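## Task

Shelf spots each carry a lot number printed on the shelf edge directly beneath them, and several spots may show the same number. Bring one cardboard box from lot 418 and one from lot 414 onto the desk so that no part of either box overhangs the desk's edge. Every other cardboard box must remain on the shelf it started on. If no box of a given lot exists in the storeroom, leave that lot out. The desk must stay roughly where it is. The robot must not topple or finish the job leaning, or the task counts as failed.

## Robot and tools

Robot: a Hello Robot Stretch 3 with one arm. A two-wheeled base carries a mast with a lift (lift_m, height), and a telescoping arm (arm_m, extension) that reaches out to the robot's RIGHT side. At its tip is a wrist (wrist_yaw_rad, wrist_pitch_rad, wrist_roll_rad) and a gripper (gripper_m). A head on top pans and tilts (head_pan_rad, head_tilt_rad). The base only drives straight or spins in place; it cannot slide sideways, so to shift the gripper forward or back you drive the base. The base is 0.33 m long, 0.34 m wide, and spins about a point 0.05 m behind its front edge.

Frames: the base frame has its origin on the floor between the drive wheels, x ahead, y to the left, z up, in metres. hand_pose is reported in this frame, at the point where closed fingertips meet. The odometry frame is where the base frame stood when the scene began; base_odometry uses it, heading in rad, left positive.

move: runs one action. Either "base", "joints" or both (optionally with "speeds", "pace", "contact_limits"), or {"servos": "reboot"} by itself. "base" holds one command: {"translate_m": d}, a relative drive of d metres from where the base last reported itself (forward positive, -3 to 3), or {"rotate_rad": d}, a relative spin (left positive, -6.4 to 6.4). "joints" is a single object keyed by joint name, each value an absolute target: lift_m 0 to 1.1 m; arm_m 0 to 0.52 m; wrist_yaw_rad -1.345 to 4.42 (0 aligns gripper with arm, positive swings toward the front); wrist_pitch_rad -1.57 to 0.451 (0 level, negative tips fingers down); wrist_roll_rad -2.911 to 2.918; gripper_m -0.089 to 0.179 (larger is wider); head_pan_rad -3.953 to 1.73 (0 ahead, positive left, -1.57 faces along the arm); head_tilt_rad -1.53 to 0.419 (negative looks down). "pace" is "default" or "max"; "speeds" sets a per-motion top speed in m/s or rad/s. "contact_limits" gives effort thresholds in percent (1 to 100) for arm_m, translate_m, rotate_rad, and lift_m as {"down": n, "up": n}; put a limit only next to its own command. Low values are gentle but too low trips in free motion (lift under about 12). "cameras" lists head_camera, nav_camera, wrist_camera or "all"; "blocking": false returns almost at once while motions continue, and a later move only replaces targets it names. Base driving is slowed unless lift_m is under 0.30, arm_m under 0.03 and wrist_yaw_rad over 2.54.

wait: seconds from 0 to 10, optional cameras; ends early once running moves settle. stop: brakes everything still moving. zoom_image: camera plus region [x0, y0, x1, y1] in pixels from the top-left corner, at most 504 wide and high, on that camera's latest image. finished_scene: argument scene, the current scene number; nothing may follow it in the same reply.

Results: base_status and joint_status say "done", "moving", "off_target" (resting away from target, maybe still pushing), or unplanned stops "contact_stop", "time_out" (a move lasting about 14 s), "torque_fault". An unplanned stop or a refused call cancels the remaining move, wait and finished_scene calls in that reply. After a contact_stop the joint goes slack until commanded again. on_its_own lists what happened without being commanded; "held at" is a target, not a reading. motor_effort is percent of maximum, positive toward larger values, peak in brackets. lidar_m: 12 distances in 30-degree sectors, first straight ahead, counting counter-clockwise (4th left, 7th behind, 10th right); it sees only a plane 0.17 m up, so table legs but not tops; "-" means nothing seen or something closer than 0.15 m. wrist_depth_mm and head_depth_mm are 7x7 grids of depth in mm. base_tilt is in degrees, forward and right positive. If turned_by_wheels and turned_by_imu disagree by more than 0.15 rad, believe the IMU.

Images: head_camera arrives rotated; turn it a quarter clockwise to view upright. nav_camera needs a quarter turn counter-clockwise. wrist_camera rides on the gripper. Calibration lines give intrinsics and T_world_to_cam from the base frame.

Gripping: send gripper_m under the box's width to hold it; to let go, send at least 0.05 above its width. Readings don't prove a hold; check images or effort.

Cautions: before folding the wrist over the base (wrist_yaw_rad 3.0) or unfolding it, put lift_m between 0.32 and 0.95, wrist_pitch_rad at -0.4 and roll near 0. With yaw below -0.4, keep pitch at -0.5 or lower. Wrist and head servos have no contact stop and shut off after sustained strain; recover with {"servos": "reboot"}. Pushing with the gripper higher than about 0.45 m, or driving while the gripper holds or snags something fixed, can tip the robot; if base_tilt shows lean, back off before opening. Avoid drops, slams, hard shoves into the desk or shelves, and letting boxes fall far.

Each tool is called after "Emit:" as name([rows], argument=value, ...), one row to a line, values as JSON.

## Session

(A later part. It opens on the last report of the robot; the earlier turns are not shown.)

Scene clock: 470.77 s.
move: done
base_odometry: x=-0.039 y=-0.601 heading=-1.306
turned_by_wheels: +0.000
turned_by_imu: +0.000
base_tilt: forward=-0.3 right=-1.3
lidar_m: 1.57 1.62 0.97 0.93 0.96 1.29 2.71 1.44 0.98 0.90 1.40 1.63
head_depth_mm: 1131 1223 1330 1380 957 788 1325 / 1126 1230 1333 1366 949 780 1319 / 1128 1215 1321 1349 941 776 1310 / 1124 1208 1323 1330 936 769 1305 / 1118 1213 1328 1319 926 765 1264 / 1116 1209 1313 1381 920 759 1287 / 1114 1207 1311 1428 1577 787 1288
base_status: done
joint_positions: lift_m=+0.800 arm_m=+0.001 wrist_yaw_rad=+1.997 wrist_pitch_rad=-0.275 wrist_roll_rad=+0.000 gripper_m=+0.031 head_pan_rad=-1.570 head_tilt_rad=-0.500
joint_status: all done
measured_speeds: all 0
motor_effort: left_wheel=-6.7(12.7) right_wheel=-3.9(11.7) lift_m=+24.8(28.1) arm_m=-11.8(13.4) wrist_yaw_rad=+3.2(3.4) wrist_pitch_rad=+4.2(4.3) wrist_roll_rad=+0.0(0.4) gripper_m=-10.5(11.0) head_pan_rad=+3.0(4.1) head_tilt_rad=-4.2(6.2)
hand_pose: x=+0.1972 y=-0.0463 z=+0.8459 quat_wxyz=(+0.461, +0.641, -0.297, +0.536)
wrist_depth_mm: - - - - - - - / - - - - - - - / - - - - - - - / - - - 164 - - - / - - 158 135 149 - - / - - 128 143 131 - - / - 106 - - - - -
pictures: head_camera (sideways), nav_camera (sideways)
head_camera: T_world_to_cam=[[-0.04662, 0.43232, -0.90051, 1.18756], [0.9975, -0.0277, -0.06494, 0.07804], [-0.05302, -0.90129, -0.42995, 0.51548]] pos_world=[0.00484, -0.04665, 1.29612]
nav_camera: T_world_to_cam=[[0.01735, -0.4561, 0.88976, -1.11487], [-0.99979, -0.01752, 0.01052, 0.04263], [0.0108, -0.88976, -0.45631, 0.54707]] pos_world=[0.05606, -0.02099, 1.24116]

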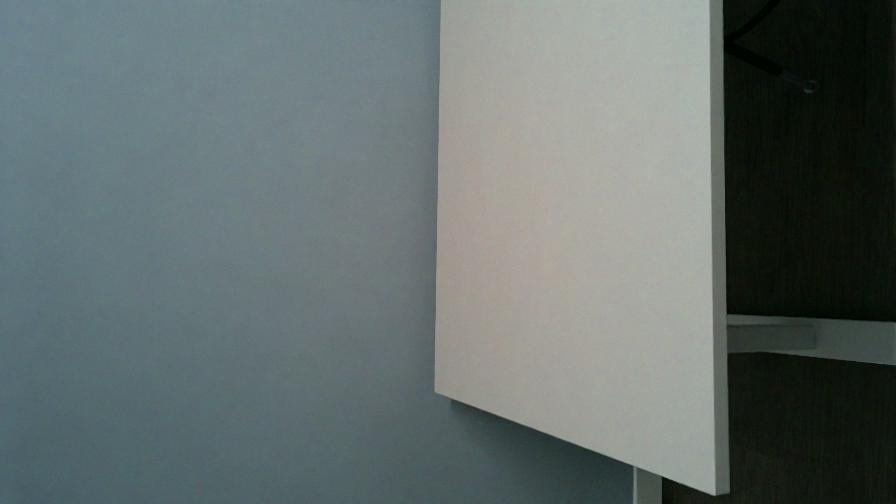

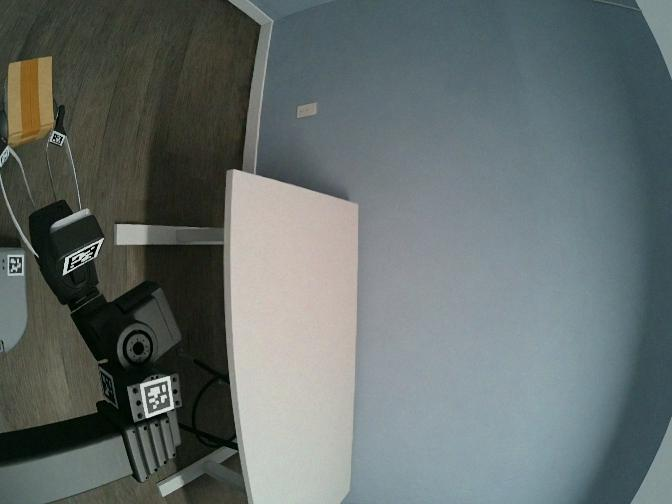

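Emit:
move(joints={"wrist_yaw_rad":0,"arm_m":0.38})

Emit:
move(joints={"lift_m":0.73})

Emit:
move(joints={"lift_m":0.64}, speeds={"lift_m":0.03}, contact_limits={"lift_m":{"down":14}}, cameras=["wrist_camera","head_camera"])

Scene clock: 490.53 s.
move: done
base_odometry: x=-0.039 y=-0.601 heading=-1.306
turned_by_wheels: +0.000
turned_by_imu: +0.000
base_tilt: forward=-0.5 right=-1.4
lidar_m: 1.56 1.61 0.97 0.93 0.96 1.29 2.71 1.44 0.99 0.90 1.40 1.63
head_depth_mm: 1132 1225 1338 1382 956 756 296 / 1129 1222 1334 1366 511 362 1218 / 1125 1216 1327 1349 539 775 1311 / 1127 1217 1318 1329 569 765 1314 / 1116 1206 1314 1309 925 764 1273 / 1117 1209 1315 1381 920 759 1283 / 1113 1204 1312 1433 1572 785 1285
base_status: not commanded
joint_positions: lift_m=+0.800 arm_m=+0.380 wrist_yaw_rad=+0.003 wrist_pitch_rad=-0.275 wrist_roll_rad=+0.000 gripper_m=+0.031 head_pan_rad=-1.570 head_tilt_rad=-0.500
joint_status: all done
measured_speeds: all 0
motor_effort: left_wheel=-6.5(7.0) right_wheel=-3.9(5.4) lift_m=+25.2(25.7) arm_m=+13.4(15.4) wrist_yaw_rad=-1.7(8.0) wrist_pitch_rad=+4.3(4.3) wrist_roll_rad=+0.0(0.3) gripper_m=-10.3(10.8) head_pan_rad=+3.1(3.9) head_tilt_rad=-4.2(5.4)
hand_pose: x=-0.0208 y=-0.7650 z=+0.8459 quat_wxyz=(+0.701, +0.098, -0.700, -0.096)
wrist_depth_mm: - - - - - - - / - - - - - - - / - - - - - - - / - - - 164 163 - - / - - - 135 138 - - / - - 128 143 131 - - / - - - - - - -
pictures: none

Scene clock: 492.00 s.
move: done
base_odometry: x=-0.039 y=-0.601 heading=-1.306
turned_by_wheels: +0.000
turned_by_imu: +0.000
base_tilt: forward=-0.3 right=-1.3
lidar_m: 1.56 1.62 0.96 0.93 0.96 1.29 2.71 1.44 0.98 0.89 1.41 1.63
head_depth_mm: 1136 1224 1333 1376 956 784 1324 / 1131 1227 1331 1365 951 459 368 / 1126 1224 1324 1354 594 723 1311 / 1127 1214 1319 1333 678 719 1313 / 1118 1211 1319 1322 929 763 1267 / 1117 1204 1316 1386 920 760 1292 / 1112 1211 1315 1438 1571 783 1288
base_status: not commanded
joint_positions: lift_m=+0.730 arm_m=+0.380 wrist_yaw_rad=+0.003 wrist_pitch_rad=-0.275 wrist_roll_rad=+0.000 gripper_m=+0.031 head_pan_rad=-1.570 head_tilt_rad=-0.500
joint_status: all done
measured_speeds: all 0
motor_effort: left_wheel=-6.5(7.3) right_wheel=-4.3(5.6) lift_m=+24.5(26.6) arm_m=+12.1(13.5) wrist_yaw_rad=-3.0(4.5) wrist_pitch_rad=+4.2(4.3) wrist_roll_rad=-0.2(0.3) gripper_m=-10.6(10.7) head_pan_rad=+2.9(3.8) head_tilt_rad=-4.2(4.8)
hand_pose: x=-0.0208 y=-0.7650 z=+0.7759 quat_wxyz=(+0.701, +0.098, -0.700, -0.096)
wrist_depth_mm: - - - - - - - / - - - - - - - / - - - - - - - / - - - 164 164 - - / - - - 135 137 - - / - - 128 143 131 - - / - - - - - - -
pictures: none

Scene clock: 494.80 s.
move: contact_stop
base_odometry: x=-0.039 y=-0.601 heading=-1.306
turned_by_wheels: +0.000
turned_by_imu: +0.000
base_tilt: forward=-0.3 right=-1.4
lidar_m: 1.56 1.62 0.97 0.92 0.96 1.29 2.71 1.44 0.99 0.89 1.40 1.63
head_depth_mm: 1137 1223 1338 1382 957 785 1320 / 1133 1222 1332 1360 949 755 438 / 1127 1216 1327 1354 940 594 1282 / 1129 1217 1318 1343 861 630 1301 / 1120 1210 1317 1318 930 765 1267 / 1119 1212 1315 1389 920 761 1286 / 1119 1203 1316 1445 1563 787 1280
base_status: not commanded
joint_positions: lift_m=+0.664 arm_m=+0.380 wrist_yaw_rad=+0.002 wrist_pitch_rad=-0.164 wrist_roll_rad=-0.001 gripper_m=+0.031 head_pan_rad=-1.570 head_tilt_rad=-0.500
joint_status: lift_m contact_stop (moved -0.066 of -0.090)
measured_speeds: translate_m=+0.000 rotate_rad=+0.000 lift_m=+0.004 arm_m=+0.000 wrist_yaw_rad=+0.000 wrist_pitch_rad=+0.000 wrist_roll_rad=+0.000 head_pan_rad=+0.000 head_tilt_rad=+0.000
on_its_own: lift_m is slack since a contact_stop (your +0.640 is given up); wrist_pitch_rad is at rest, and its effort (-16.1) is outside its rest range (-8 to +12)
motor_effort: left_wheel=-2.9(7.0) right_wheel=-4.8(5.2) lift_m=+21.7(27.5) arm_m=+8.7(12.1) wrist_yaw_rad=-2.4(4.3) wrist_pitch_rad=-16.1(17.9) wrist_roll_rad=-0.1(0.4) gripper_m=-10.4(11.0) head_pan_rad=+3.3(3.8) head_tilt_rad=-3.5(4.5)
contact_limits: lift_m down 14 (down: maximum 72; up: maximum 65)
hand_pose: x=-0.0209 y=-0.7738 z=+0.7371 quat_wxyz=(+0.705, +0.059, -0.704, -0.057)
wrist_depth_mm: - - - - - - - / - - - - - - - / - - - - - - - / - - - 163 163 - - / - - - 135 134 - - / - - 128 143 131 - - / - - - - - - -
pictures: head_camera (sideways), wrist_camera
head_camera: T_world_to_cam=[[-0.04665, 0.43244, -0.90046, 1.18749], [0.99751, -0.02759, -0.06493, 0.07804], [-0.05292, -0.90124, -0.43007, 0.51564]] pos_world=[0.00484, -0.04665, 1.29611]
wrist_camera: T_world_to_cam=[[-0.9989, -0.04454, -0.01483, -0.03777], [-0.0021, 0.35797, -0.93373, 0.99778], [0.0469, -0.93267, -0.35767, -0.29096]] pos_world=[-0.02199, -0.63023, 0.82703]

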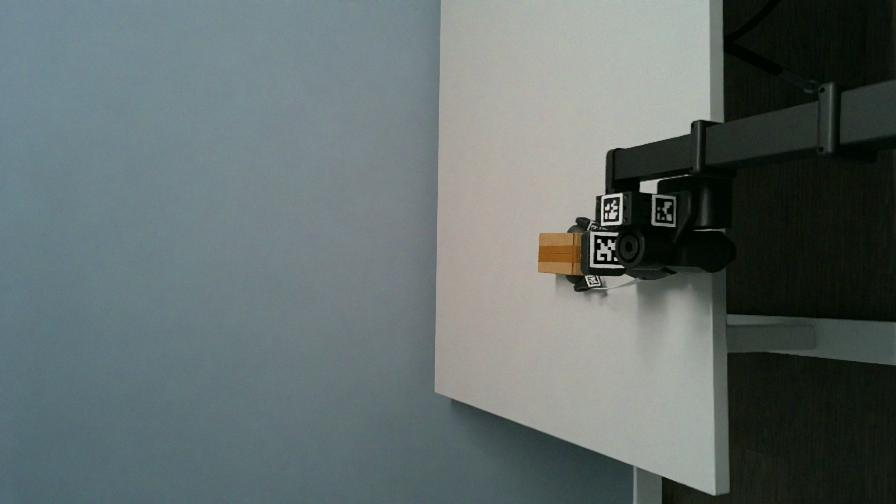

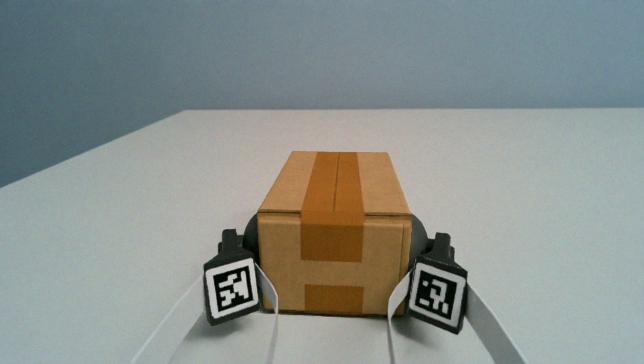

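Emit:
move(joints={"lift_m":0.687})

Emit:
move(joints={"gripper_m":0.179})

Emit:
move(joints={"arm_m":0.0}, cameras=["head_camera"])

Scene clock: 501.33 s.
move: done
base_odometry: x=-0.039 y=-0.601 heading=-1.306
turned_by_wheels: +0.000
turned_by_imu: +0.000
base_tilt: forward=-0.3 right=-1.2
lidar_m: 1.56 1.62 0.96 0.93 0.96 1.29 2.71 1.44 0.98 0.89 1.41 1.63
head_depth_mm: 1129 1224 1332 1377 952 785 1319 / 1130 1219 1327 1367 947 732 402 / 1129 1217 1322 1349 942 588 1280 / 1124 1214 1324 1333 857 717 1307 / 1125 1207 1326 1318 926 764 1274 / 1119 1208 1315 1389 918 760 1285 / 1118 1209 1311 1443 1572 784 1288
base_status: not commanded
joint_positions: lift_m=+0.687 arm_m=+0.380 wrist_yaw_rad=+0.002 wrist_pitch_rad=-0.243 wrist_roll_rad=-0.001 gripper_m=+0.031 head_pan_rad=-1.570 head_tilt_rad=-0.500
joint_status: all done
measured_speeds: all 0
motor_effort: left_wheel=-2.7(3.5) right_wheel=-4.6(5.3) lift_m=+28.1(31.0) arm_m=+0.8(2.3) wrist_yaw_rad=-2.7(3.7) wrist_pitch_rad=-1.9(11.0) wrist_roll_rad=+0.0(0.3) gripper_m=-10.2(10.7) head_pan_rad=+3.2(3.2) head_tilt_rad=-2.7(3.2)
hand_pose: x=-0.0209 y=-0.7679 z=+0.7408 quat_wxyz=(+0.703, +0.087, -0.701, -0.085)
wrist_depth_mm: - - - - - - - / - - - - - - - / - - - - - - - / - - - 163 163 - - / - - - 135 137 - - / - - 128 143 131 - - / - - - - - - -
pictures: none

Scene clock: 503.37 s.
move: done
base_odometry: x=-0.039 y=-0.601 heading=-1.306
turned_by_wheels: +0.000
turned_by_imu: +0.000
base_tilt: forward=-0.2 right=-1.3
lidar_m: 1.56 1.62 0.96 0.92 0.96 1.29 2.71 1.43 0.98 0.89 1.40 1.63
head_depth_mm: 1132 1227 1332 1383 955 785 1328 / 1128 1227 1326 1355 945 730 401 / 1127 1214 1330 1341 942 590 1273 / 1120 1221 1322 1339 888 713 1307 / 1126 1212 1313 1316 927 764 1268 / 1121 1208 1314 1384 922 758 1288 / 1113 1206 1311 1439 1571 785 1285
base_status: not commanded
joint_positions: lift_m=+0.687 arm_m=+0.380 wrist_yaw_rad=+0.000 wrist_pitch_rad=-0.256 wrist_roll_rad=-0.001 gripper_m=+0.179 head_pan_rad=-1.570 head_tilt_rad=-0.500
joint_status: all done
measured_speeds: all 0
motor_effort: left_wheel=-3.0(3.7) right_wheel=-4.8(5.1) lift_m=+23.1(28.1) arm_m=-1.4(2.1) wrist_yaw_rad=-0.7(3.7) wrist_pitch_rad=+0.6(1.9) wrist_roll_rad=+0.2(0.3) gripper_m=+1.3(84.0) head_pan_rad=+2.2(3.3) head_tilt_rad=-2.0(3.4)
hand_pose: x=-0.0215 y=-0.7668 z=+0.7376 quat_wxyz=(+0.702, +0.090, -0.701, -0.091)
wrist_depth_mm: - - - - - - - / - - - - - - - / - - - 203 - - - / - - - 155 - - - / - 143 - 134 - - - / - 125 - 144 142 - - / - - - - - - 105
pictures: none

Scene clock: 507.37 s.
move: done
base_odometry: x=-0.039 y=-0.601 heading=-1.306
turned_by_wheels: +0.000
turned_by_imu: +0.000
base_tilt: forward=-0.3 right=-1.3
lidar_m: 1.57 1.61 0.97 0.93 0.96 1.29 2.70 1.44 0.98 0.89 1.40 1.63
head_depth_mm: 1133 1222 1338 1387 957 786 1318 / 1124 1222 1329 1365 950 780 1324 / 1127 1219 1320 1347 947 777 1309 / 1124 1220 1328 1325 893 770 1304 / 1121 1211 1319 1319 924 765 1265 / 1117 1211 1318 1378 922 761 1297 / 1114 1203 1316 1445 1576 784 1280
base_status: not commanded
joint_positions: lift_m=+0.687 arm_m=+0.001 wrist_yaw_rad=+0.000 wrist_pitch_rad=-0.264 wrist_roll_rad=-0.001 gripper_m=+0.179 head_pan_rad=-1.570 head_tilt_rad=-0.500
joint_status: all done
measured_speeds: all 0
motor_effort: left_wheel=-3.0(3.7) right_wheel=-5.0(5.2) lift_m=+28.2(28.4) arm_m=-13.1(15.7) wrist_yaw_rad=-0.1(1.8) wrist_pitch_rad=+2.1(2.2) wrist_roll_rad=+0.3(0.6) gripper_m=+0.2(1.5) head_pan_rad=+2.2(3.1) head_tilt_rad=-2.3(3.0)
hand_pose: x=-0.0215 y=-0.3866 z=+0.7356 quat_wxyz=(+0.701, +0.093, -0.700, -0.093)
wrist_depth_mm: - - - - - - - / - - - 479 - - - / - - - - - - - / - - - - - - - / - - - - - - - / 123 - - - - - - / 936 957 980 976 951 952 105
pictures: head_camera (sideways)
head_camera: T_world_to_cam=[[-0.04665, 0.43244, -0.90046, 1.18749], [0.99751, -0.02759, -0.06493, 0.07804], [-0.05292, -0.90124, -0.43007, 0.51564]] pos_world=[0.00484, -0.04665, 1.29611]

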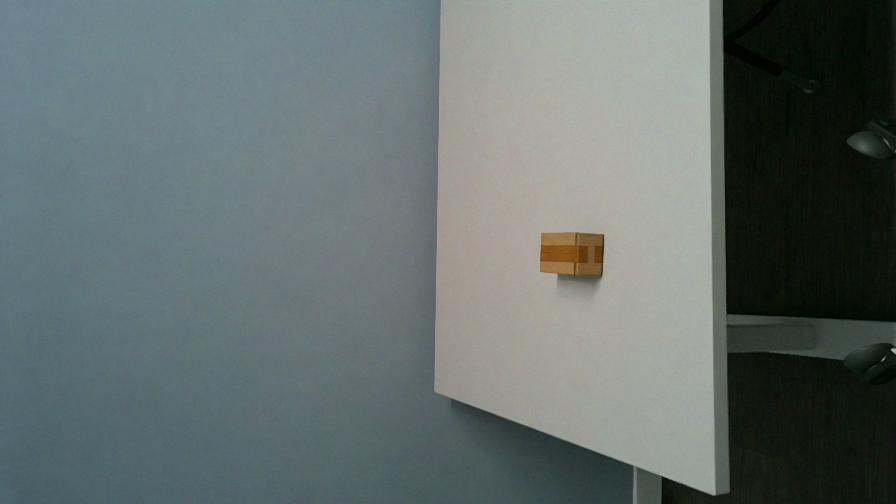

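Emit:
move(joints={"wrist_yaw_rad":3.0,"wrist_pitch_rad":-0.46,"gripper_m":0.03})

Emit:
move(joints={"lift_m":0.28})

Emit:
move(base={"translate_m":-2.15}, pace="max")

Emit:
move(base={"rotate_rad":-1.6}, joints={"head_tilt_rad":-0.6}, cameras=["head_camera","nav_camera"])

Scene clock: 526.23 s.
move: done
base_odometry: x=-0.039 y=-0.601 heading=-1.306
turned_by_wheels: +0.000
turned_by_imu: +0.000
base_tilt: forward=-0.3 right=-1.2
lidar_m: 1.56 1.61 0.97 0.92 0.95 1.29 2.71 1.43 0.98 0.89 1.40 1.63
head_depth_mm: 1133 1227 1341 1389 957 783 1326 / 1128 1225 1333 1369 953 779 1316 / 1126 1215 1324 1341 942 773 1312 / 1123 1211 1320 1328 893 769 1300 / 1122 1207 1316 1320 927 762 1262 / 1116 1208 1314 1387 920 757 1294 / 1116 1206 1310 1440 1563 785 1286
base_status: not commanded
joint_positions: lift_m=+0.687 arm_m=+0.001 wrist_yaw_rad=+2.997 wrist_pitch_rad=-0.472 wrist_roll_rad=-0.001 gripper_m=+0.030 head_pan_rad=-1.570 head_tilt_rad=-0.500
joint_status: all done
measured_speeds: all 0
motor_effort: left_wheel=-3.0(3.6) right_wheel=-4.8(5.3) lift_m=+27.1(31.7) arm_m=-12.4(13.2) wrist_yaw_rad=+2.1(6.1) wrist_pitch_rad=+1.8(3.9) wrist_roll_rad=+0.0(0.4) gripper_m=+0.4(83.4) head_pan_rad=+2.0(2.9) head_tilt_rad=-0.5(2.8)
hand_pose: x=+0.0101 y=+0.0695 z=+0.6878 quat_wxyz=(+0.215, +0.697, +0.115, +0.674)
wrist_depth_mm: - 139 - - - - - / - 151 178 - - - - / - 167 - - - - - / - 196 219 - - - - / - - 213 - - - - / 958 963 130 146 130 924 941 / 857 862 281 828 790 824 822
pictures: none

Scene clock: 530.77 s.
move: done
base_odometry: x=-0.039 y=-0.601 heading=-1.306
turned_by_wheels: +0.000
turned_by_imu: +0.000
base_tilt: forward=-0.2 right=-1.3
lidar_m: 1.56 1.62 0.96 0.93 0.96 1.30 2.70 1.44 0.98 0.89 1.41 1.63
head_depth_mm: 1136 1226 1332 1377 957 786 1318 / 1129 1221 1334 1370 946 778 1324 / 1126 1220 1327 1353 943 773 1311 / 1126 1209 1321 1335 891 770 1304 / 1119 1211 1322 1314 930 763 1269 / 1117 1218 1323 1380 919 762 1292 / 1118 1206 1314 1438 1571 788 1296
base_status: not commanded
joint_positions: lift_m=+0.280 arm_m=+0.001 wrist_yaw_rad=+2.997 wrist_pitch_rad=-0.473 wrist_roll_rad=-0.001 gripper_m=+0.030 head_pan_rad=-1.570 head_tilt_rad=-0.500
joint_status: all done
measured_speeds: all 0
motor_effort: left_wheel=-3.1(3.7) right_wheel=-4.4(5.6) lift_m=+23.9(26.2) arm_m=-11.7(13.0) wrist_yaw_rad=+2.1(3.7) wrist_pitch_rad=+2.0(2.0) wrist_roll_rad=+0.1(0.4) gripper_m=+0.1(1.3) head_pan_rad=+2.1(2.7) head_tilt_rad=-1.0(2.1)
hand_pose: x=+0.0101 y=+0.0693 z=+0.2805 quat_wxyz=(+0.215, +0.697, +0.116, +0.674)
wrist_depth_mm: - 139 - - - - - / - 150 178 957 - - - / 822 167 731 790 799 779 779 / 663 613 219 653 646 645 633 / 565 535 213 526 540 538 538 / 485 294 130 148 130 467 468 / 259 264 245 256 395 415 412
pictures: none

Scene clock: 539.37 s.
move: done
base_odometry: x=-0.602 y=+1.474 heading=-1.306
turned_by_wheels: +0.000
turned_by_imu: -0.002
base_tilt: forward=-0.3 right=-1.1
lidar_m: 3.66 1.29 0.93 0.89 0.91 1.08 0.58 1.06 1.11 1.38 1.42 1.38
head_depth_mm: 1164 1253 1379 1503 1678 1629 1320 / 1145 1244 1374 1497 1675 1625 1309 / 1143 1237 1344 1478 1636 1608 1312 / 1139 1227 1330 1475 1633 1591 1309 / 1130 1234 1338 1465 1632 1587 1294 / 1130 1224 1325 1459 1620 1580 1289 / 1129 1228 1329 1457 1611 1579 1288
base_status: done
joint_positions: lift_m=+0.280 arm_m=+0.001 wrist_yaw_rad=+2.997 wrist_pitch_rad=-0.473 wrist_roll_rad=-0.001 gripper_m=+0.030 head_pan_rad=-1.570 head_tilt_rad=-0.500
joint_status: not commanded
measured_speeds: all 0
motor_effort: left_wheel=-6.7(12.4) right_wheel=-1.7(16.0) lift_m=+29.0(31.5) arm_m=-11.6(12.7) wrist_yaw_rad=+2.2(3.7) wrist_pitch_rad=+1.9(2.1) wrist_roll_rad=+0.3(0.5) gripper_m=+0.1(1.0) head_pan_rad=+1.8(2.5) head_tilt_rad=-0.1(1.5)
hand_pose: x=+0.0100 y=+0.0693 z=+0.2805 quat_wxyz=(+0.215, +0.697, +0.116, +0.674)
wrist_depth_mm: - 140 - - - - 986 / - 150 177 932 956 - - / 796 167 739 805 791 785 769 / 672 616 218 648 645 643 630 / 560 538 214 527 539 535 536 / 482 293 130 149 130 467 466 / 258 264 245 254 394 412 409
pictures: none

Scene clock: 542.77 s.
move: done
base_odometry: x=-0.602 y=+1.474 heading=-2.905
turned_by_wheels: -1.600
turned_by_imu: -1.575
base_tilt: forward=-0.3 right=-1.2
lidar_m: 1.38 1.42 1.38 3.66 1.31 0.93 0.89 0.91 1.08 0.58 1.06 1.11
head_depth_mm: 849 931 920 710 1075 944 1173 / 847 927 911 700 1101 933 1174 / 843 926 900 691 1092 928 1160 / 840 919 884 686 1087 920 1154 / 460 512 573 644 729 866 1059 / 458 502 570 632 1004 886 1145 / 830 910 848 661 1062 908 1142
base_status: done
joint_positions: lift_m=+0.280 arm_m=+0.001 wrist_yaw_rad=+2.997 wrist_pitch_rad=-0.473 wrist_roll_rad=-0.001 gripper_m=+0.030 head_pan_rad=-1.570 head_tilt_rad=-0.600
joint_status: all done
measured_speeds: all 0
motor_effort: left_wheel=+8.1(12.5) right_wheel=-9.1(13.3) lift_m=+28.0(29.8) arm_m=-13.2(13.5) wrist_yaw_rad=+1.9(3.4) wrist_pitch_rad=+1.9(2.1) wrist_roll_rad=-0.1(0.4) gripper_m=+0.3(0.8) head_pan_rad=+1.8(2.1) head_tilt_rad=-4.5(8.4)
hand_pose: x=+0.0100 y=+0.0693 z=+0.2805 quat_wxyz=(+0.215, +0.697, +0.116, +0.674)
wrist_depth_mm: - 139 - - - - - / - 151 - - - - - / 820 167 733 794 782 790 773 / 662 615 219 649 643 639 631 / 561 544 214 525 542 542 534 / 487 292 129 148 130 469 463 / 259 263 244 254 396 416 413
pictures: head_camera (sideways), nav_camera (sideways)
head_camera: T_world_to_cam=[[-0.04674, 0.52016, -0.85279, 1.12529], [0.9975, -0.021, -0.06748, 0.08135], [-0.05301, -0.85381, -0.51787, 0.62985]] pos_world=[0.00484, -0.04585, 1.29131]
nav_camera: T_world_to_cam=[[0.01752, -0.54269, 0.83975, -1.0497], [-0.99979, -0.01866, 0.0088, 0.04487], [0.01089, -0.83972, -0.5429, 0.65972]] pos_world=[0.05606, -0.01485, 1.23925]

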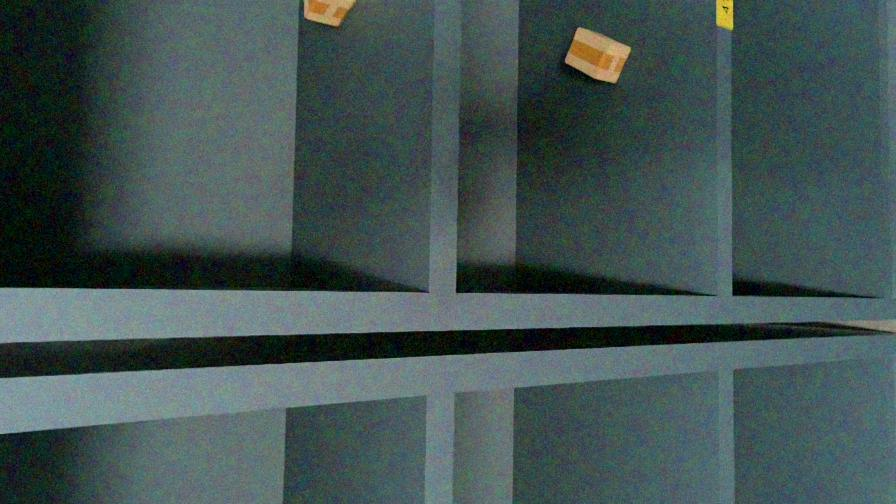

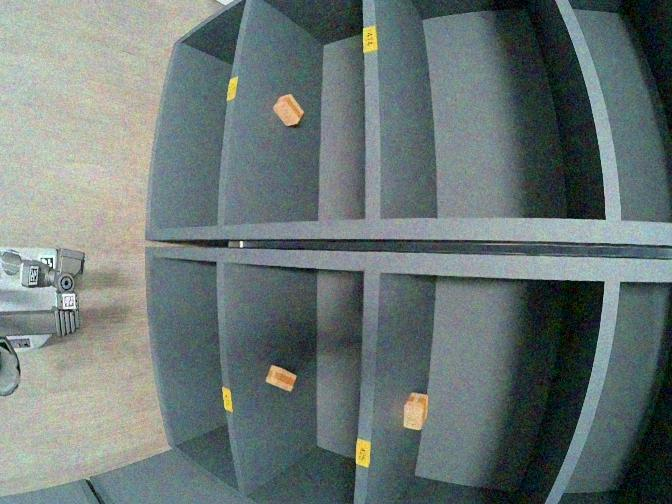

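Emit:
move(base={"translate_m":-0.32}, joints={"lift_m":0.62})

Emit:
move(joints={"wrist_yaw_rad":0,"wrist_pitch_rad":-0.4,"gripper_m":0.179})

Emit:
move(joints={"wrist_pitch_rad":-0.25,"lift_m":0.56,"arm_m":0.1}, cameras=["wrist_camera"])

Scene clock: 558.60 s.
move: done
base_odometry: x=-0.291 y=+1.549 heading=-2.905
turned_by_wheels: +0.000
turned_by_imu: +0.000
base_tilt: forward=-0.4 right=-1.2
lidar_m: 1.69 1.61 1.79 2.56 0.84 0.60 0.57 0.59 0.78 1.04 0.68 1.39
head_depth_mm: 858 945 924 709 1113 938 1145 / 852 938 911 701 1100 931 1169 / 851 935 834 692 1098 930 1163 / 848 933 820 684 1046 920 1154 / 841 927 873 675 1081 920 1151 / 841 923 858 669 1074 910 1147 / 838 919 843 957 1027 906 1094
base_status: done
joint_positions: lift_m=+0.620 arm_m=+0.001 wrist_yaw_rad=+2.997 wrist_pitch_rad=-0.473 wrist_roll_rad=-0.001 gripper_m=+0.030 head_pan_rad=-1.570 head_tilt_rad=-0.600
joint_status: all done
measured_speeds: all 0
motor_effort: left_wheel=-2.4(9.2) right_wheel=-9.3(14.8) lift_m=+30.5(35.9) arm_m=-8.0(13.1) wrist_yaw_rad=+2.2(3.3) wrist_pitch_rad=+1.9(2.1) wrist_roll_rad=+0.3(0.4) gripper_m=+0.6(1.2) head_pan_rad=+0.9(1.7) head_tilt_rad=-4.2(5.2)
hand_pose: x=+0.0100 y=+0.0693 z=+0.6205 quat_wxyz=(+0.215, +0.697, +0.116, +0.674)
wrist_depth_mm: - 139 - - - - - / - 151 - - - - - / 922 167 - - - - - / - 196 219 - - - - / - 988 213 967 989 983 974 / - 886 130 148 130 861 848 / 778 788 284 779 719 751 748
pictures: none

Scene clock: 561.10 s.
move: done
base_odometry: x=-0.291 y=+1.549 heading=-2.905
turned_by_wheels: +0.000
turned_by_imu: +0.000
base_tilt: forward=-0.2 right=-1.1
lidar_m: 1.69 1.60 1.78 2.55 0.84 0.60 0.57 0.59 0.78 1.04 0.67 1.39
head_depth_mm: 858 945 923 707 1113 938 1150 / 853 938 908 700 1103 935 1172 / 850 936 834 693 1096 925 1165 / 849 927 817 686 1050 924 1157 / 846 926 870 676 1081 918 1154 / 841 924 858 669 1073 910 1146 / 840 921 844 953 1029 904 1089
base_status: not commanded
joint_positions: lift_m=+0.620 arm_m=+0.001 wrist_yaw_rad=+0.003 wrist_pitch_rad=-0.420 wrist_roll_rad=-0.001 gripper_m=+0.179 head_pan_rad=-1.570 head_tilt_rad=-0.600
joint_status: all done
measured_speeds: all 0
motor_effort: left_wheel=-2.0(3.1) right_wheel=-9.0(9.9) lift_m=+28.2(30.9) arm_m=-5.7(8.4) wrist_yaw_rad=-2.5(7.4) wrist_pitch_rad=+3.3(5.9) wrist_roll_rad=+0.2(0.4) gripper_m=+0.6(84.8) head_pan_rad=+1.0(1.8) head_tilt_rad=-3.7(5.1)
hand_pose: x=-0.0208 y=-0.3696 z=+0.6322 quat_wxyz=(+0.692, +0.149, -0.691, -0.147)
wrist_depth_mm: - 710 - - - - - / - - - 529 - - 617 / - - - - - - - / - - - - - - - / - 142 - - - 955 - / - 126 - - - - - / - - - - - - 105
pictures: none

Scene clock: 563.07 s.
move: done
base_odometry: x=-0.291 y=+1.549 heading=-2.905
turned_by_wheels: +0.000
turned_by_imu: +0.000
base_tilt: forward=-0.4 right=-1.1
lidar_m: 1.69 1.61 1.78 2.55 0.84 0.60 0.57 0.59 0.78 1.04 0.68 1.39
head_depth_mm: 856 942 925 708 1115 941 1145 / 853 939 911 698 1103 933 1168 / 851 934 834 692 1092 927 1135 / 847 933 819 686 1045 921 550 / 847 929 872 677 1083 913 1126 / 842 919 857 668 1073 909 1147 / 836 920 845 957 1026 905 1091
base_status: not commanded
joint_positions: lift_m=+0.560 arm_m=+0.100 wrist_yaw_rad=+0.003 wrist_pitch_rad=-0.271 wrist_roll_rad=-0.001 gripper_m=+0.179 head_pan_rad=-1.570 head_tilt_rad=-0.600
joint_status: all done
measured_speeds: all 0
motor_effort: left_wheel=-2.6(3.0) right_wheel=-9.3(10.2) lift_m=+27.6(28.6) arm_m=+12.9(15.1) wrist_yaw_rad=-2.6(4.6) wrist_pitch_rad=+3.4(6.4) wrist_roll_rad=+0.1(0.3) gripper_m=+1.0(1.2) head_pan_rad=+1.3(1.7) head_tilt_rad=-4.3(4.7)
hand_pose: x=-0.0208 y=-0.4854 z=+0.6068 quat_wxyz=(+0.701, +0.097, -0.700, -0.095)
wrist_depth_mm: - 620 - - - - 607 / - - - - - - 646 / - - - 432 - - - / - - - - - - - / 301 302 302 301 310 298 297 / 118 140 - - - - - / - - - - - - 105
wrist_camera: T_world_to_cam=[[-0.99887, -0.04337, -0.01929, -0.02341], [-0.0026, 0.4558, -0.89008, 0.79377], [0.04739, -0.88903, -0.4554, 0.01201]] pos_world=[-0.02189, -0.35214, 0.71154]

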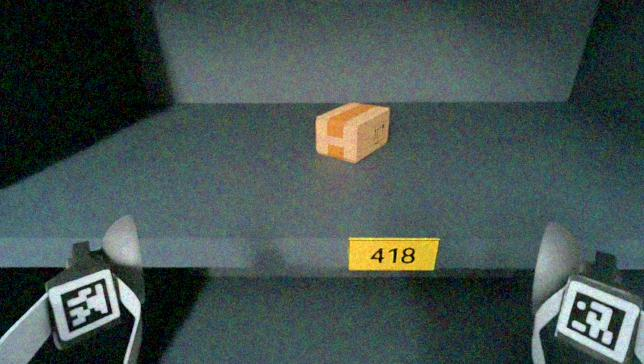

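Emit:
move(base={"translate_m":0.078}, joints={"lift_m":0.62,"wrist_yaw_rad":-0.4})

Emit:
move(joints={"arm_m":0.448}, contact_limits={"arm_m":35}, cameras=["wrist_camera"])

Scene clock: 582.37 s.
move: done
base_odometry: x=-0.367 y=+1.531 heading=-2.905
turned_by_wheels: +0.000
turned_by_imu: +0.000
base_tilt: forward=-0.4 right=-1.1
lidar_m: 1.62 1.55 1.74 3.66 0.95 0.68 0.65 0.67 0.83 1.04 0.64 1.32
head_depth_mm: 855 939 927 707 1113 940 1172 / 852 934 851 700 1101 931 1114 / 849 936 815 692 1061 930 494 / 843 928 882 686 1087 897 600 / 840 923 873 678 1081 918 1156 / 840 921 861 670 1072 912 1140 / 818 825 773 662 857 865 1019
base_status: done
joint_positions: lift_m=+0.620 arm_m=+0.100 wrist_yaw_rad=-0.397 wrist_pitch_rad=-0.271 wrist_roll_rad=-0.001 gripper_m=+0.179 head_pan_rad=-1.570 head_tilt_rad=-0.600
joint_status: all done
measured_speeds: all 0
motor_effort: left_wheel=+9.2(11.8) right_wheel=+1.6(8.0) lift_m=+27.5(33.4) arm_m=+10.7(12.1) wrist_yaw_rad=-3.4(6.0) wrist_pitch_rad=+3.4(3.5) wrist_roll_rad=+0.3(0.5) gripper_m=+0.7(1.2) head_pan_rad=+0.6(1.2) head_tilt_rad=-3.8(4.3)
hand_pose: x=-0.1145 y=-0.4667 z=+0.6670 quat_wxyz=(+0.669, -0.044, -0.705, -0.232)
wrist_depth_mm: - - - - 735 - - / - - - - 803 - - / - - - - - - - / - - 459 - - - 488 / - 142 - - - - - / - 140 324 - 918 - - / 265 296 - - - - 105
pictures: none

Scene clock: 586.13 s.
move: done
base_odometry: x=-0.367 y=+1.531 heading=-2.905
turned_by_wheels: +0.000
turned_by_imu: +0.000
base_tilt: forward=-0.4 right=-1.1
lidar_m: 1.62 1.55 1.74 3.65 0.95 0.68 0.65 0.67 0.83 1.04 0.64 1.32
head_depth_mm: 855 942 924 709 1108 942 1174 / 851 934 849 700 1099 910 460 / 845 932 815 694 704 872 1134 / 845 930 886 683 724 916 1153 / 842 930 877 676 1075 919 1152 / 839 920 861 667 1073 913 1142 / 817 824 772 662 858 865 1018
base_status: not commanded
joint_positions: lift_m=+0.620 arm_m=+0.448 wrist_yaw_rad=-0.397 wrist_pitch_rad=-0.271 wrist_roll_rad=-0.001 gripper_m=+0.179 head_pan_rad=-1.570 head_tilt_rad=-0.600
joint_status: all done
measured_speeds: all 0
motor_effort: left_wheel=+8.9(9.5) right_wheel=+2.0(2.6) lift_m=+23.9(27.5) arm_m=+13.2(15.4) wrist_yaw_rad=-3.1(4.2) wrist_pitch_rad=+3.3(3.5) wrist_roll_rad=+0.2(0.4) gripper_m=+0.5(1.2) head_pan_rad=+0.6(1.2) head_tilt_rad=-2.9(3.9)
contact_limits: arm_m 35 (drawing in: default 31, maximum 55; extending or still: default 40, maximum 69)
hand_pose: x=-0.1145 y=-0.8147 z=+0.6670 quat_wxyz=(+0.669, -0.044, -0.705, -0.232)
wrist_depth_mm: 272 292 317 - - - 466 / 287 307 331 - - - - / 299 325 - - - 524 - / 318 334 - - - - - / 330 144 - - - - - / 123 140 316 314 314 314 - / 260 268 276 224 267 265 105
wrist_camera: T_world_to_cam=[[-0.93688, 0.34913, -0.01926, 0.19665], [0.17488, 0.42015, -0.89045, 0.98876], [-0.30279, -0.8376, -0.45468, -0.2476]] pos_world=[-0.06365, -0.69148, 0.77164]

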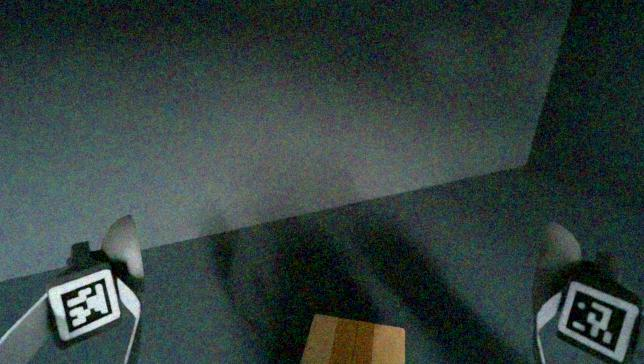

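Emit:
move(joints={"arm_m":0.413})

Emit:
move(joints={"lift_m":0.516})

Emit:
move(joints={"gripper_m":0.03})

Emit:
move(joints={"lift_m":0.6}, cameras=["wrist_camera"])

Scene clock: 597.97 s.
move: done
base_odometry: x=-0.367 y=+1.531 heading=-2.905
turned_by_wheels: +0.000
turned_by_imu: +0.000
base_tilt: forward=-0.3 right=-1.1
lidar_m: 1.62 1.55 1.74 3.67 0.96 0.68 0.65 0.67 0.83 1.04 0.64 1.32
head_depth_mm: 854 943 923 706 1109 941 1171 / 850 935 853 703 1100 905 461 / 844 934 815 693 686 651 1132 / 845 926 883 683 763 896 1157 / 842 925 870 678 1078 917 1150 / 837 917 855 670 1072 910 1152 / 812 824 772 661 855 865 1023
base_status: not commanded
joint_positions: lift_m=+0.620 arm_m=+0.413 wrist_yaw_rad=-0.397 wrist_pitch_rad=-0.271 wrist_roll_rad=-0.001 gripper_m=+0.179 head_pan_rad=-1.570 head_tilt_rad=-0.600
joint_status: all done
measured_speeds: all 0
motor_effort: left_wheel=+8.6(9.3) right_wheel=+2.0(2.3) lift_m=+24.9(25.8) arm_m=-12.0(13.8) wrist_yaw_rad=-4.3(4.3) wrist_pitch_rad=+3.4(3.5) wrist_roll_rad=+0.3(0.4) gripper_m=+0.5(0.9) head_pan_rad=+0.1(0.9) head_tilt_rad=-2.8(3.5)
hand_pose: x=-0.1145 y=-0.7797 z=+0.6670 quat_wxyz=(+0.669, -0.044, -0.705, -0.232)
wrist_depth_mm: 296 320 335 - - 492 - / 311 332 - - - 527 - / 329 - - - - 567 - / 337 - - - - - - / - 142 - - - - - / - 141 315 248 313 310 - / 262 269 277 217 276 266 105
pictures: none

Scene clock: 599.73 s.
move: done
base_odometry: x=-0.367 y=+1.531 heading=-2.905
turned_by_wheels: +0.000
turned_by_imu: +0.000
base_tilt: forward=-0.1 right=-1.1
lidar_m: 1.62 1.55 1.74 3.65 0.95 0.68 0.65 0.67 0.83 1.04 0.64 1.33
head_depth_mm: 853 943 923 708 1110 943 1169 / 852 938 854 700 1099 933 1167 / 849 931 813 693 1060 703 580 / 842 928 883 686 1085 751 1157 / 845 928 872 676 1083 916 1148 / 844 923 858 668 1073 911 1147 / 818 827 773 660 857 864 1021
base_status: not commanded
joint_positions: lift_m=+0.516 arm_m=+0.413 wrist_yaw_rad=-0.397 wrist_pitch_rad=-0.271 wrist_roll_rad=-0.001 gripper_m=+0.179 head_pan_rad=-1.570 head_tilt_rad=-0.600
joint_status: all done
measured_speeds: all 0
motor_effort: left_wheel=+8.9(9.2) right_wheel=+2.2(2.4) lift_m=+25.1(26.8) arm_m=-6.8(11.8) wrist_yaw_rad=-3.6(4.2) wrist_pitch_rad=+3.3(3.4) wrist_roll_rad=+0.0(0.4) gripper_m=+0.5(1.0) head_pan_rad=+0.4(0.6) head_tilt_rad=-2.1(3.3)
hand_pose: x=-0.1145 y=-0.7797 z=+0.5630 quat_wxyz=(+0.669, -0.044, -0.705, -0.232)
wrist_depth_mm: 295 322 335 - - 498 - / 310 330 - - - 518 - / 326 - - - - - - / 294 293 292 180 271 286 285 / 227 225 205 139 221 222 222 / 123 144 171 145 182 181 180 / 146 150 159 149 154 153 107
pictures: none

Scene clock: 601.77 s.
move: done
base_odometry: x=-0.367 y=+1.531 heading=-2.905
turned_by_wheels: +0.000
turned_by_imu: +0.000
base_tilt: forward=-0.3 right=-1.2
lidar_m: 1.62 1.55 1.74 3.65 0.96 0.68 0.65 0.67 0.83 1.03 0.64 1.32
head_depth_mm: 854 941 928 708 1107 940 1172 / 850 937 855 701 1101 933 1166 / 845 933 815 693 1064 706 581 / 846 925 883 685 1084 749 1162 / 840 926 874 677 1082 916 1147 / 837 923 857 666 1072 909 1147 / 814 826 772 661 857 864 1018
base_status: not commanded
joint_positions: lift_m=+0.516 arm_m=+0.413 wrist_yaw_rad=-0.397 wrist_pitch_rad=-0.271 wrist_roll_rad=-0.001 gripper_m=+0.031 head_pan_rad=-1.570 head_tilt_rad=-0.600
joint_status: all done
measured_speeds: all 0
motor_effort: left_wheel=+9.0(9.3) right_wheel=+1.5(2.7) lift_m=+31.1(31.3) arm_m=-1.8(7.0) wrist_yaw_rad=-3.1(4.4) wrist_pitch_rad=+3.3(3.5) wrist_roll_rad=+0.2(0.4) gripper_m=-10.7(83.4) head_pan_rad=-0.4(0.7) head_tilt_rad=-2.5(3.1)
hand_pose: x=-0.1145 y=-0.7797 z=+0.5630 quat_wxyz=(+0.669, -0.044, -0.705, -0.232)
wrist_depth_mm: 298 319 336 - - 493 - / 311 333 - - - 526 - / 328 - - - - - - / 292 292 293 180 272 287 284 / 225 225 216 143 146 223 221 / 185 184 128 150 127 182 181 / 155 146 155 154 153 153 153
pictures: none

Scene clock: 603.37 s.
move: done
base_odometry: x=-0.367 y=+1.531 heading=-2.905
turned_by_wheels: +0.000
turned_by_imu: +0.000
base_tilt: forward=-0.3 right=-1.1
lidar_m: 1.62 1.55 1.75 3.64 0.95 0.68 0.65 0.67 0.83 1.04 0.64 1.32
head_depth_mm: 852 942 924 707 1114 937 1173 / 849 935 854 701 1107 933 1116 / 847 933 814 692 983 656 1120 / 844 927 885 683 981 871 1160 / 843 925 872 677 1080 914 1151 / 841 926 863 669 1076 912 1147 / 816 829 774 662 860 862 1015
base_status: not commanded
joint_positions: lift_m=+0.600 arm_m=+0.413 wrist_yaw_rad=-0.397 wrist_pitch_rad=-0.275 wrist_roll_rad=-0.001 gripper_m=+0.031 head_pan_rad=-1.570 head_tilt_rad=-0.600
joint_status: all done
measured_speeds: all 0
motor_effort: left_wheel=+8.6(9.0) right_wheel=+2.1(2.2) lift_m=+31.9(32.7) arm_m=+3.3(3.4) wrist_yaw_rad=-3.0(4.4) wrist_pitch_rad=+4.1(4.2) wrist_roll_rad=+0.1(0.3) gripper_m=-10.4(11.0) head_pan_rad=+0.2(0.8) head_tilt_rad=-2.3(2.8)
hand_pose: x=-0.1143 y=-0.7793 z=+0.6460 quat_wxyz=(+0.668, -0.043, -0.705, -0.233)
wrist_depth_mm: 296 320 337 - - 496 - / 312 334 - - - 527 - / 327 - - - - 562 - / - - - 183 195 - - / - - - 144 145 - - / 299 299 128 150 127 295 293 / 251 237 243 244 235 249 249
wrist_camera: T_world_to_cam=[[-0.93684, 0.34922, -0.01943, 0.18426], [0.17628, 0.42347, -0.8886, 0.95681], [-0.30209, -0.8359, -0.45828, -0.22378]] pos_world=[-0.06365, -0.65658, 0.75124]

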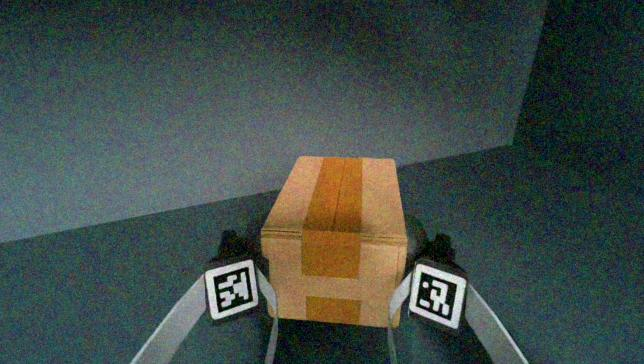

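Emit:
move(joints={"arm_m":0.0})

Emit:
move(base={"translate_m":0.25}, joints={"wrist_yaw_rad":2.0})

Emit:
move(base={"rotate_rad":1.6})

Emit:
move(base={"translate_m":1.0})

Emit:
move(base={"translate_m":0.86}, joints={"lift_m":0.8,"head_tilt_rad":-0.5}, cameras=["head_camera"])

Scene clock: 618.97 s.
move: done
base_odometry: x=-0.367 y=+1.531 heading=-2.905
turned_by_wheels: +0.000
turned_by_imu: +0.000
base_tilt: forward=-0.3 right=-1.1
lidar_m: 1.62 1.55 1.74 3.66 0.96 0.68 0.65 0.67 0.83 1.04 0.64 1.32
head_depth_mm: 854 939 922 710 1113 942 1175 / 850 937 852 699 1104 935 1128 / 848 929 815 692 1103 926 618 / 844 928 885 687 1091 920 1158 / 840 928 872 677 1079 919 1148 / 840 923 860 670 1073 913 1144 / 817 823 774 662 857 861 1019
base_status: not commanded
joint_positions: lift_m=+0.600 arm_m=+0.001 wrist_yaw_rad=-0.397 wrist_pitch_rad=-0.275 wrist_roll_rad=-0.001 gripper_m=+0.031 head_pan_rad=-1.570 head_tilt_rad=-0.600
joint_status: all done
measured_speeds: all 0
motor_effort: left_wheel=+8.8(9.2) right_wheel=+1.9(2.7) lift_m=+25.3(31.7) arm_m=-12.9(14.6) wrist_yaw_rad=-2.4(4.6) wrist_pitch_rad=+4.1(4.2) wrist_roll_rad=+0.3(0.4) gripper_m=-10.8(10.9) head_pan_rad=-0.6(1.1) head_tilt_rad=-1.8(2.7)
hand_pose: x=-0.1143 y=-0.3669 z=+0.6460 quat_wxyz=(+0.668, -0.043, -0.705, -0.233)
wrist_depth_mm: - - - - 813 - 471 / - - - - - - 510 / - - - - - - - / - - - 183 183 - - / - - - 144 145 - - / - - 128 150 128 680 - / - - - - - - -
pictures: none

Scene clock: 622.60 s.
move: done
base_odometry: x=-0.610 y=+1.472 heading=-2.905
turned_by_wheels: +0.000
turned_by_imu: +0.000
base_tilt: forward=-0.1 right=-1.2
lidar_m: 1.37 1.41 1.37 3.65 1.31 0.94 0.90 0.92 1.08 0.58 1.06 1.10
head_depth_mm: 847 936 920 710 1111 943 1169 / 846 925 911 703 1102 934 1165 / 842 925 900 692 1092 929 1163 / 828 912 883 687 1091 921 1152 / 465 513 562 647 744 847 1027 / 457 510 703 631 1034 910 1142 / 831 910 847 661 1063 903 1136
base_status: done
joint_positions: lift_m=+0.600 arm_m=+0.001 wrist_yaw_rad=+1.997 wrist_pitch_rad=-0.275 wrist_roll_rad=-0.001 gripper_m=+0.031 head_pan_rad=-1.570 head_tilt_rad=-0.600
joint_status: all done
measured_speeds: all 0
motor_effort: left_wheel=+4.6(11.6) right_wheel=+5.8(10.3) lift_m=+29.3(29.6) arm_m=-7.4(13.5) wrist_yaw_rad=+1.1(6.2) wrist_pitch_rad=+4.0(4.2) wrist_roll_rad=+0.3(0.4) gripper_m=-10.7(11.0) head_pan_rad=-0.9(1.5) head_tilt_rad=-1.3(2.1)
hand_pose: x=+0.1973 y=-0.0463 z=+0.6460 quat_wxyz=(+0.461, +0.641, -0.297, +0.537)
wrist_depth_mm: - - - - - - - / - - - - - - - / - - - - - - - / - - - 183 - - - / - - 156 144 149 - - / - - 128 150 128 - - / 879 822 851 850 822 840 862
pictures: none

Scene clock: 626.23 s.
move: done
base_odometry: x=-0.610 y=+1.472 heading=-1.305
turned_by_wheels: +1.600
turned_by_imu: +1.575
base_tilt: forward=-0.3 right=-1.2
lidar_m: 3.66 1.30 0.93 0.90 0.92 1.07 0.58 1.06 1.10 1.37 1.42 1.37
head_depth_mm: 1148 1264 1404 1593 1757 1412 1248 / 1126 1251 1403 1577 1743 1489 1237 / 1127 1240 1374 1555 1732 1479 1239 / 1126 1230 1375 1539 1717 1471 1229 / 1116 1240 1359 1531 1695 1474 1213 / 1122 1228 1366 1531 1689 1463 1214 / 1119 1226 1360 1535 1680 1439 1215
base_status: done
joint_positions: lift_m=+0.600 arm_m=+0.001 wrist_yaw_rad=+1.997 wrist_pitch_rad=-0.275 wrist_roll_rad=-0.001 gripper_m=+0.031 head_pan_rad=-1.570 head_tilt_rad=-0.600
joint_status: not commanded
measured_speeds: all 0
motor_effort: left_wheel=-9.3(12.8) right_wheel=+8.1(12.4) lift_m=+30.5(32.1) arm_m=-10.3(10.8) wrist_yaw_rad=+1.6(3.2) wrist_pitch_rad=+4.1(4.2) wrist_roll_rad=+0.3(0.5) gripper_m=-10.6(11.2) head_pan_rad=-1.1(1.7) head_tilt_rad=-0.4(1.8)
hand_pose: x=+0.1973 y=-0.0463 z=+0.6460 quat_wxyz=(+0.461, +0.641, -0.297, +0.537)
wrist_depth_mm: - - - - - - - / - - - - - - - / - - - - - - - / - - - 184 - - - / - - 156 144 149 - - / - - 128 149 128 - - / 877 821 855 834 808 839 854
pictures: none

Scene clock: 637.37 s.
move: done
base_odometry: x=-0.348 y=+0.507 heading=-1.305
turned_by_wheels: +0.000
turned_by_imu: +0.000
base_tilt: forward=-0.3 right=-1.2
lidar_m: 2.70 1.32 0.95 0.91 0.94 1.27 1.57 1.82 1.41 0.93 0.85 1.52
head_depth_mm: 1124 1232 1360 1532 1719 1495 1246 / 1129 1238 1385 1542 1724 1491 1245 / 1131 1238 1378 1521 1667 1479 1237 / 1120 1231 1356 1098 853 1426 1220 / 1123 1238 1342 1087 845 1424 1222 / 1117 1239 1348 1077 841 1416 1217 / 1125 1230 1337 1066 835 1444 1214
base_status: done
joint_positions: lift_m=+0.600 arm_m=+0.001 wrist_yaw_rad=+1.997 wrist_pitch_rad=-0.275 wrist_roll_rad=-0.001 gripper_m=+0.031 head_pan_rad=-1.570 head_tilt_rad=-0.600
joint_status: not commanded
measured_speeds: all 0
motor_effort: left_wheel=+5.2(9.9) right_wheel=+3.7(13.7) lift_m=+24.9(30.8) arm_m=-5.4(13.3) wrist_yaw_rad=+1.2(3.7) wrist_pitch_rad=+4.1(4.3) wrist_roll_rad=+0.1(0.4) gripper_m=-10.5(11.1) head_pan_rad=-1.2(2.1) head_tilt_rad=+0.0(1.6)
hand_pose: x=+0.1973 y=-0.0463 z=+0.6460 quat_wxyz=(+0.461, +0.641, -0.297, +0.537)
wrist_depth_mm: - - - - - - - / - - - - - - - / - - - - - - - / - - - 183 - - - / - - 157 144 149 - - / - - 128 149 127 - - / 884 824 849 854 822 832 853
pictures: none

Scene clock: 647.10 s.
move: done
base_odometry: x=-0.122 y=-0.323 heading=-1.306
turned_by_wheels: +0.000
turned_by_imu: +0.001
base_tilt: forward=-0.3 right=-1.3
lidar_m: 1.85 1.91 0.97 0.93 0.96 1.30 2.42 1.93 0.81 0.92 0.96 1.89
head_depth_mm: 1131 1220 1328 1373 958 815 1264 / 1126 1219 1334 1369 951 807 1325 / 1129 1223 1322 1347 941 800 1318 / 1120 1207 1321 1333 935 771 1307 / 1122 1207 1320 1323 926 766 1297 / 1114 1202 1313 1307 921 761 1296 / 1107 1199 1308 1291 867 754 1250
base_status: done
joint_positions: lift_m=+0.800 arm_m=+0.001 wrist_yaw_rad=+1.997 wrist_pitch_rad=-0.276 wrist_roll_rad=-0.001 gripper_m=+0.031 head_pan_rad=-1.570 head_tilt_rad=-0.500
joint_status: all done
measured_speeds: all 0
motor_effort: left_wheel=+0.3(10.5) right_wheel=+9.7(13.8) lift_m=+31.2(34.9) arm_m=+0.7(6.3) wrist_yaw_rad=+2.0(3.5) wrist_pitch_rad=+4.3(4.4) wrist_roll_rad=-0.1(0.5) gripper_m=-10.5(11.1) head_pan_rad=-2.1(2.3) head_tilt_rad=+4.3(8.1)
hand_pose: x=+0.1972 y=-0.0464 z=+0.8458 quat_wxyz=(+0.461, +0.641, -0.297, +0.536)
wrist_depth_mm: - - - - - - - / - - - - - - - / - - - - - - - / - - - 184 - - - / - - 157 144 149 - - / - - 128 150 128 - - / - - - - - - -
pictures: head_camera (sideways)
head_camera: T_world_to_cam=[[-0.04662, 0.43224, -0.90055, 1.18761], [0.99751, -0.02762, -0.06489, 0.07799], [-0.05292, -0.90134, -0.42987, 0.51537]] pos_world=[0.00484, -0.04665, 1.29612]

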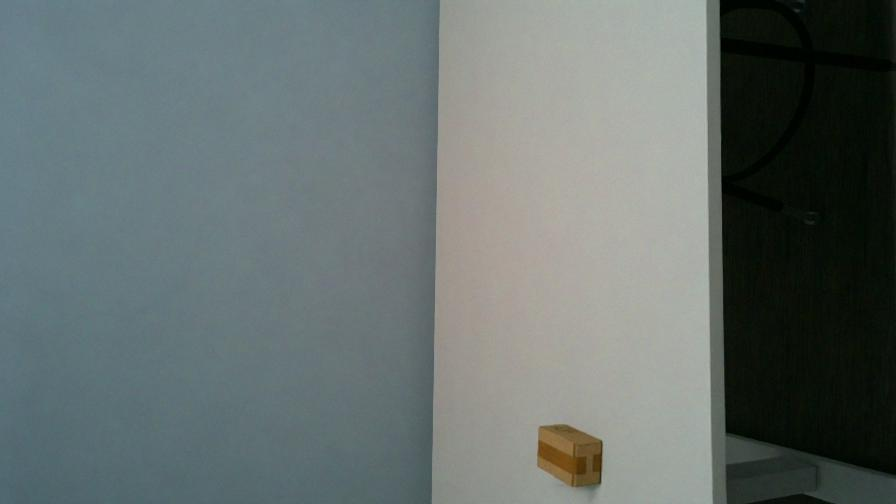

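Emit:
move(joints={"wrist_yaw_rad":0,"arm_m":0.38})

Emit:
move(joints={"lift_m":0.73}, cameras=["head_camera"])

Scene clock: 663.10 s.
move: done
base_odometry: x=-0.122 y=-0.323 heading=-1.306
turned_by_wheels: +0.000
turned_by_imu: +0.000
base_tilt: forward=-0.4 right=-1.1
lidar_m: 1.85 1.92 0.97 0.93 0.96 1.30 2.42 1.93 0.81 0.92 0.96 1.89
head_depth_mm: 1131 1228 1320 1383 956 782 296 / 1128 1213 1325 1361 512 362 1222 / 1120 1215 1322 1343 539 804 1303 / 1119 1206 1323 1335 568 767 1304 / 1116 1207 1307 1314 925 767 1293 / 1113 1202 1315 1302 918 759 1288 / 1115 1204 1305 1292 864 754 1248
base_status: not commanded
joint_positions: lift_m=+0.800 arm_m=+0.380 wrist_yaw_rad=+0.003 wrist_pitch_rad=-0.276 wrist_roll_rad=-0.001 gripper_m=+0.031 head_pan_rad=-1.570 head_tilt_rad=-0.500
joint_status: all done
measured_speeds: all 0
motor_effort: left_wheel=+0.3(0.9) right_wheel=+10.3(10.9) lift_m=+30.6(31.3) arm_m=+13.9(15.2) wrist_yaw_rad=-3.2(6.9) wrist_pitch_rad=+4.3(4.4) wrist_roll_rad=+0.0(0.4) gripper_m=-10.2(11.1) head_pan_rad=-2.1(2.7) head_tilt_rad=+3.6(4.8)
hand_pose: x=-0.0208 y=-0.7650 z=+0.8458 quat_wxyz=(+0.701, +0.098, -0.700, -0.096)
wrist_depth_mm: - - - - - - - / - - - - - - - / - - - - - - - / - - - 183 183 - - / - - - 144 145 - - / - - 128 149 128 - - / - - - - - - -
pictures: none

Scene clock: 664.57 s.
move: done
base_odometry: x=-0.122 y=-0.323 heading=-1.306
turned_by_wheels: +0.000
turned_by_imu: +0.000
base_tilt: forward=-0.4 right=-1.1
lidar_m: 1.85 1.92 0.97 0.93 0.96 1.30 2.42 1.94 0.81 0.92 0.96 1.89
head_depth_mm: 1127 1230 1330 1373 958 815 1260 / 1128 1218 1327 1353 951 459 367 / 1125 1212 1323 1346 593 745 1286 / 1118 1211 1314 1328 675 723 1307 / 1120 1207 1310 1315 923 767 1300 / 1113 1209 1312 1300 919 758 1299 / 1114 1200 1305 1283 865 754 1247
base_status: not commanded
joint_positions: lift_m=+0.730 arm_m=+0.380 wrist_yaw_rad=+0.003 wrist_pitch_rad=-0.276 wrist_roll_rad=-0.001 gripper_m=+0.031 head_pan_rad=-1.570 head_tilt_rad=-0.500
joint_status: all done
measured_speeds: all 0
motor_effort: left_wheel=-0.1(0.7) right_wheel=+10.5(10.9) lift_m=+24.1(29.3) arm_m=+12.1(13.7) wrist_yaw_rad=-2.4(4.3) wrist_pitch_rad=+4.3(4.4) wrist_roll_rad=+0.2(0.5) gripper_m=-10.6(11.1) head_pan_rad=-2.1(2.9) head_tilt_rad=+4.6(5.0)
hand_pose: x=-0.0208 y=-0.7650 z=+0.7758 quat_wxyz=(+0.701, +0.098, -0.700, -0.096)
wrist_depth_mm: - - - - - - - / - - - - - - - / - - - - - - - / - - - 183 182 - - / - - - 144 145 - - / - - 128 150 127 - - / - - - - - - -
pictures: head_camera (sideways)
head_camera: T_world_to_cam=[[-0.04662, 0.43224, -0.90055, 1.18761], [0.99751, -0.02762, -0.06489, 0.07799], [-0.05292, -0.90134, -0.42987, 0.51537]] pos_world=[0.00484, -0.04665, 1.29612]

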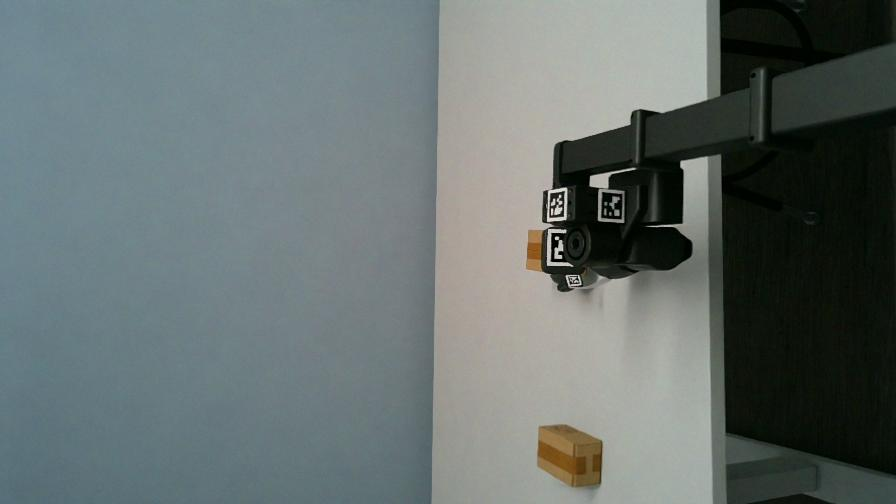

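Emit:
move(joints={"lift_m":0.64}, speeds={"lift_m":0.03}, contact_limits={"lift_m":{"down":14}})

Scene clock: 671.07 s.
move: contact_stop
base_odometry: x=-0.122 y=-0.323 heading=-1.305
turned_by_wheels: +0.000
turned_by_imu: +0.000
base_tilt: forward=-0.4 right=-1.2
lidar_m: 1.85 1.91 0.97 0.93 0.96 1.30 2.43 1.93 0.81 0.92 0.96 1.89
head_depth_mm: 1132 1229 1335 1380 957 812 1263 / 1125 1210 1325 1366 947 779 437 / 1123 1214 1327 1347 941 595 1281 / 1119 1210 1325 1333 866 631 1310 / 1114 1206 1313 1321 926 766 1299 / 1121 1205 1315 1306 918 762 1286 / 1117 1199 1312 1290 868 755 1249
base_status: not commanded
joint_positions: lift_m=+0.665 arm_m=+0.380 wrist_yaw_rad=+0.002 wrist_pitch_rad=-0.165 wrist_roll_rad=-0.001 gripper_m=+0.031 head_pan_rad=-1.570 head_tilt_rad=-0.500
joint_status: lift_m contact_stop (moved -0.065 of -0.090)
measured_speeds: translate_m=+0.000 rotate_rad=+0.000 lift_m=+0.004 arm_m=+0.000 wrist_yaw_rad=+0.000 wrist_pitch_rad=-0.024 wrist_roll_rad=+0.000 head_pan_rad=+0.000 head_tilt_rad=+0.000
on_its_own: lift_m is slack since a contact_stop (your +0.640 is given up); wrist_pitch_rad is at rest, and its effort (-16.0) is outside its rest range (-8 to +12)
motor_effort: left_wheel=+0.2(0.8) right_wheel=+5.0(10.6) lift_m=+23.0(27.1) arm_m=+6.2(9.5) wrist_yaw_rad=-1.4(4.1) wrist_pitch_rad=-16.0(18.4) wrist_roll_rad=+0.2(0.3) gripper_m=-10.6(10.9) head_pan_rad=-2.5(3.1) head_tilt_rad=+3.6(4.5)
contact_limits: lift_m down 14 (down: maximum 72; up: maximum 65)
hand_pose: x=-0.0210 y=-0.7738 z=+0.7377 quat_wxyz=(+0.705, +0.059, -0.704, -0.058)
wrist_depth_mm: - - - - - - - / - - - - - - - / - - - - - - - / - - - 164 164 - - / - - 143 138 135 - - / - - 128 146 127 - - / - - - - - - -
pictures: none


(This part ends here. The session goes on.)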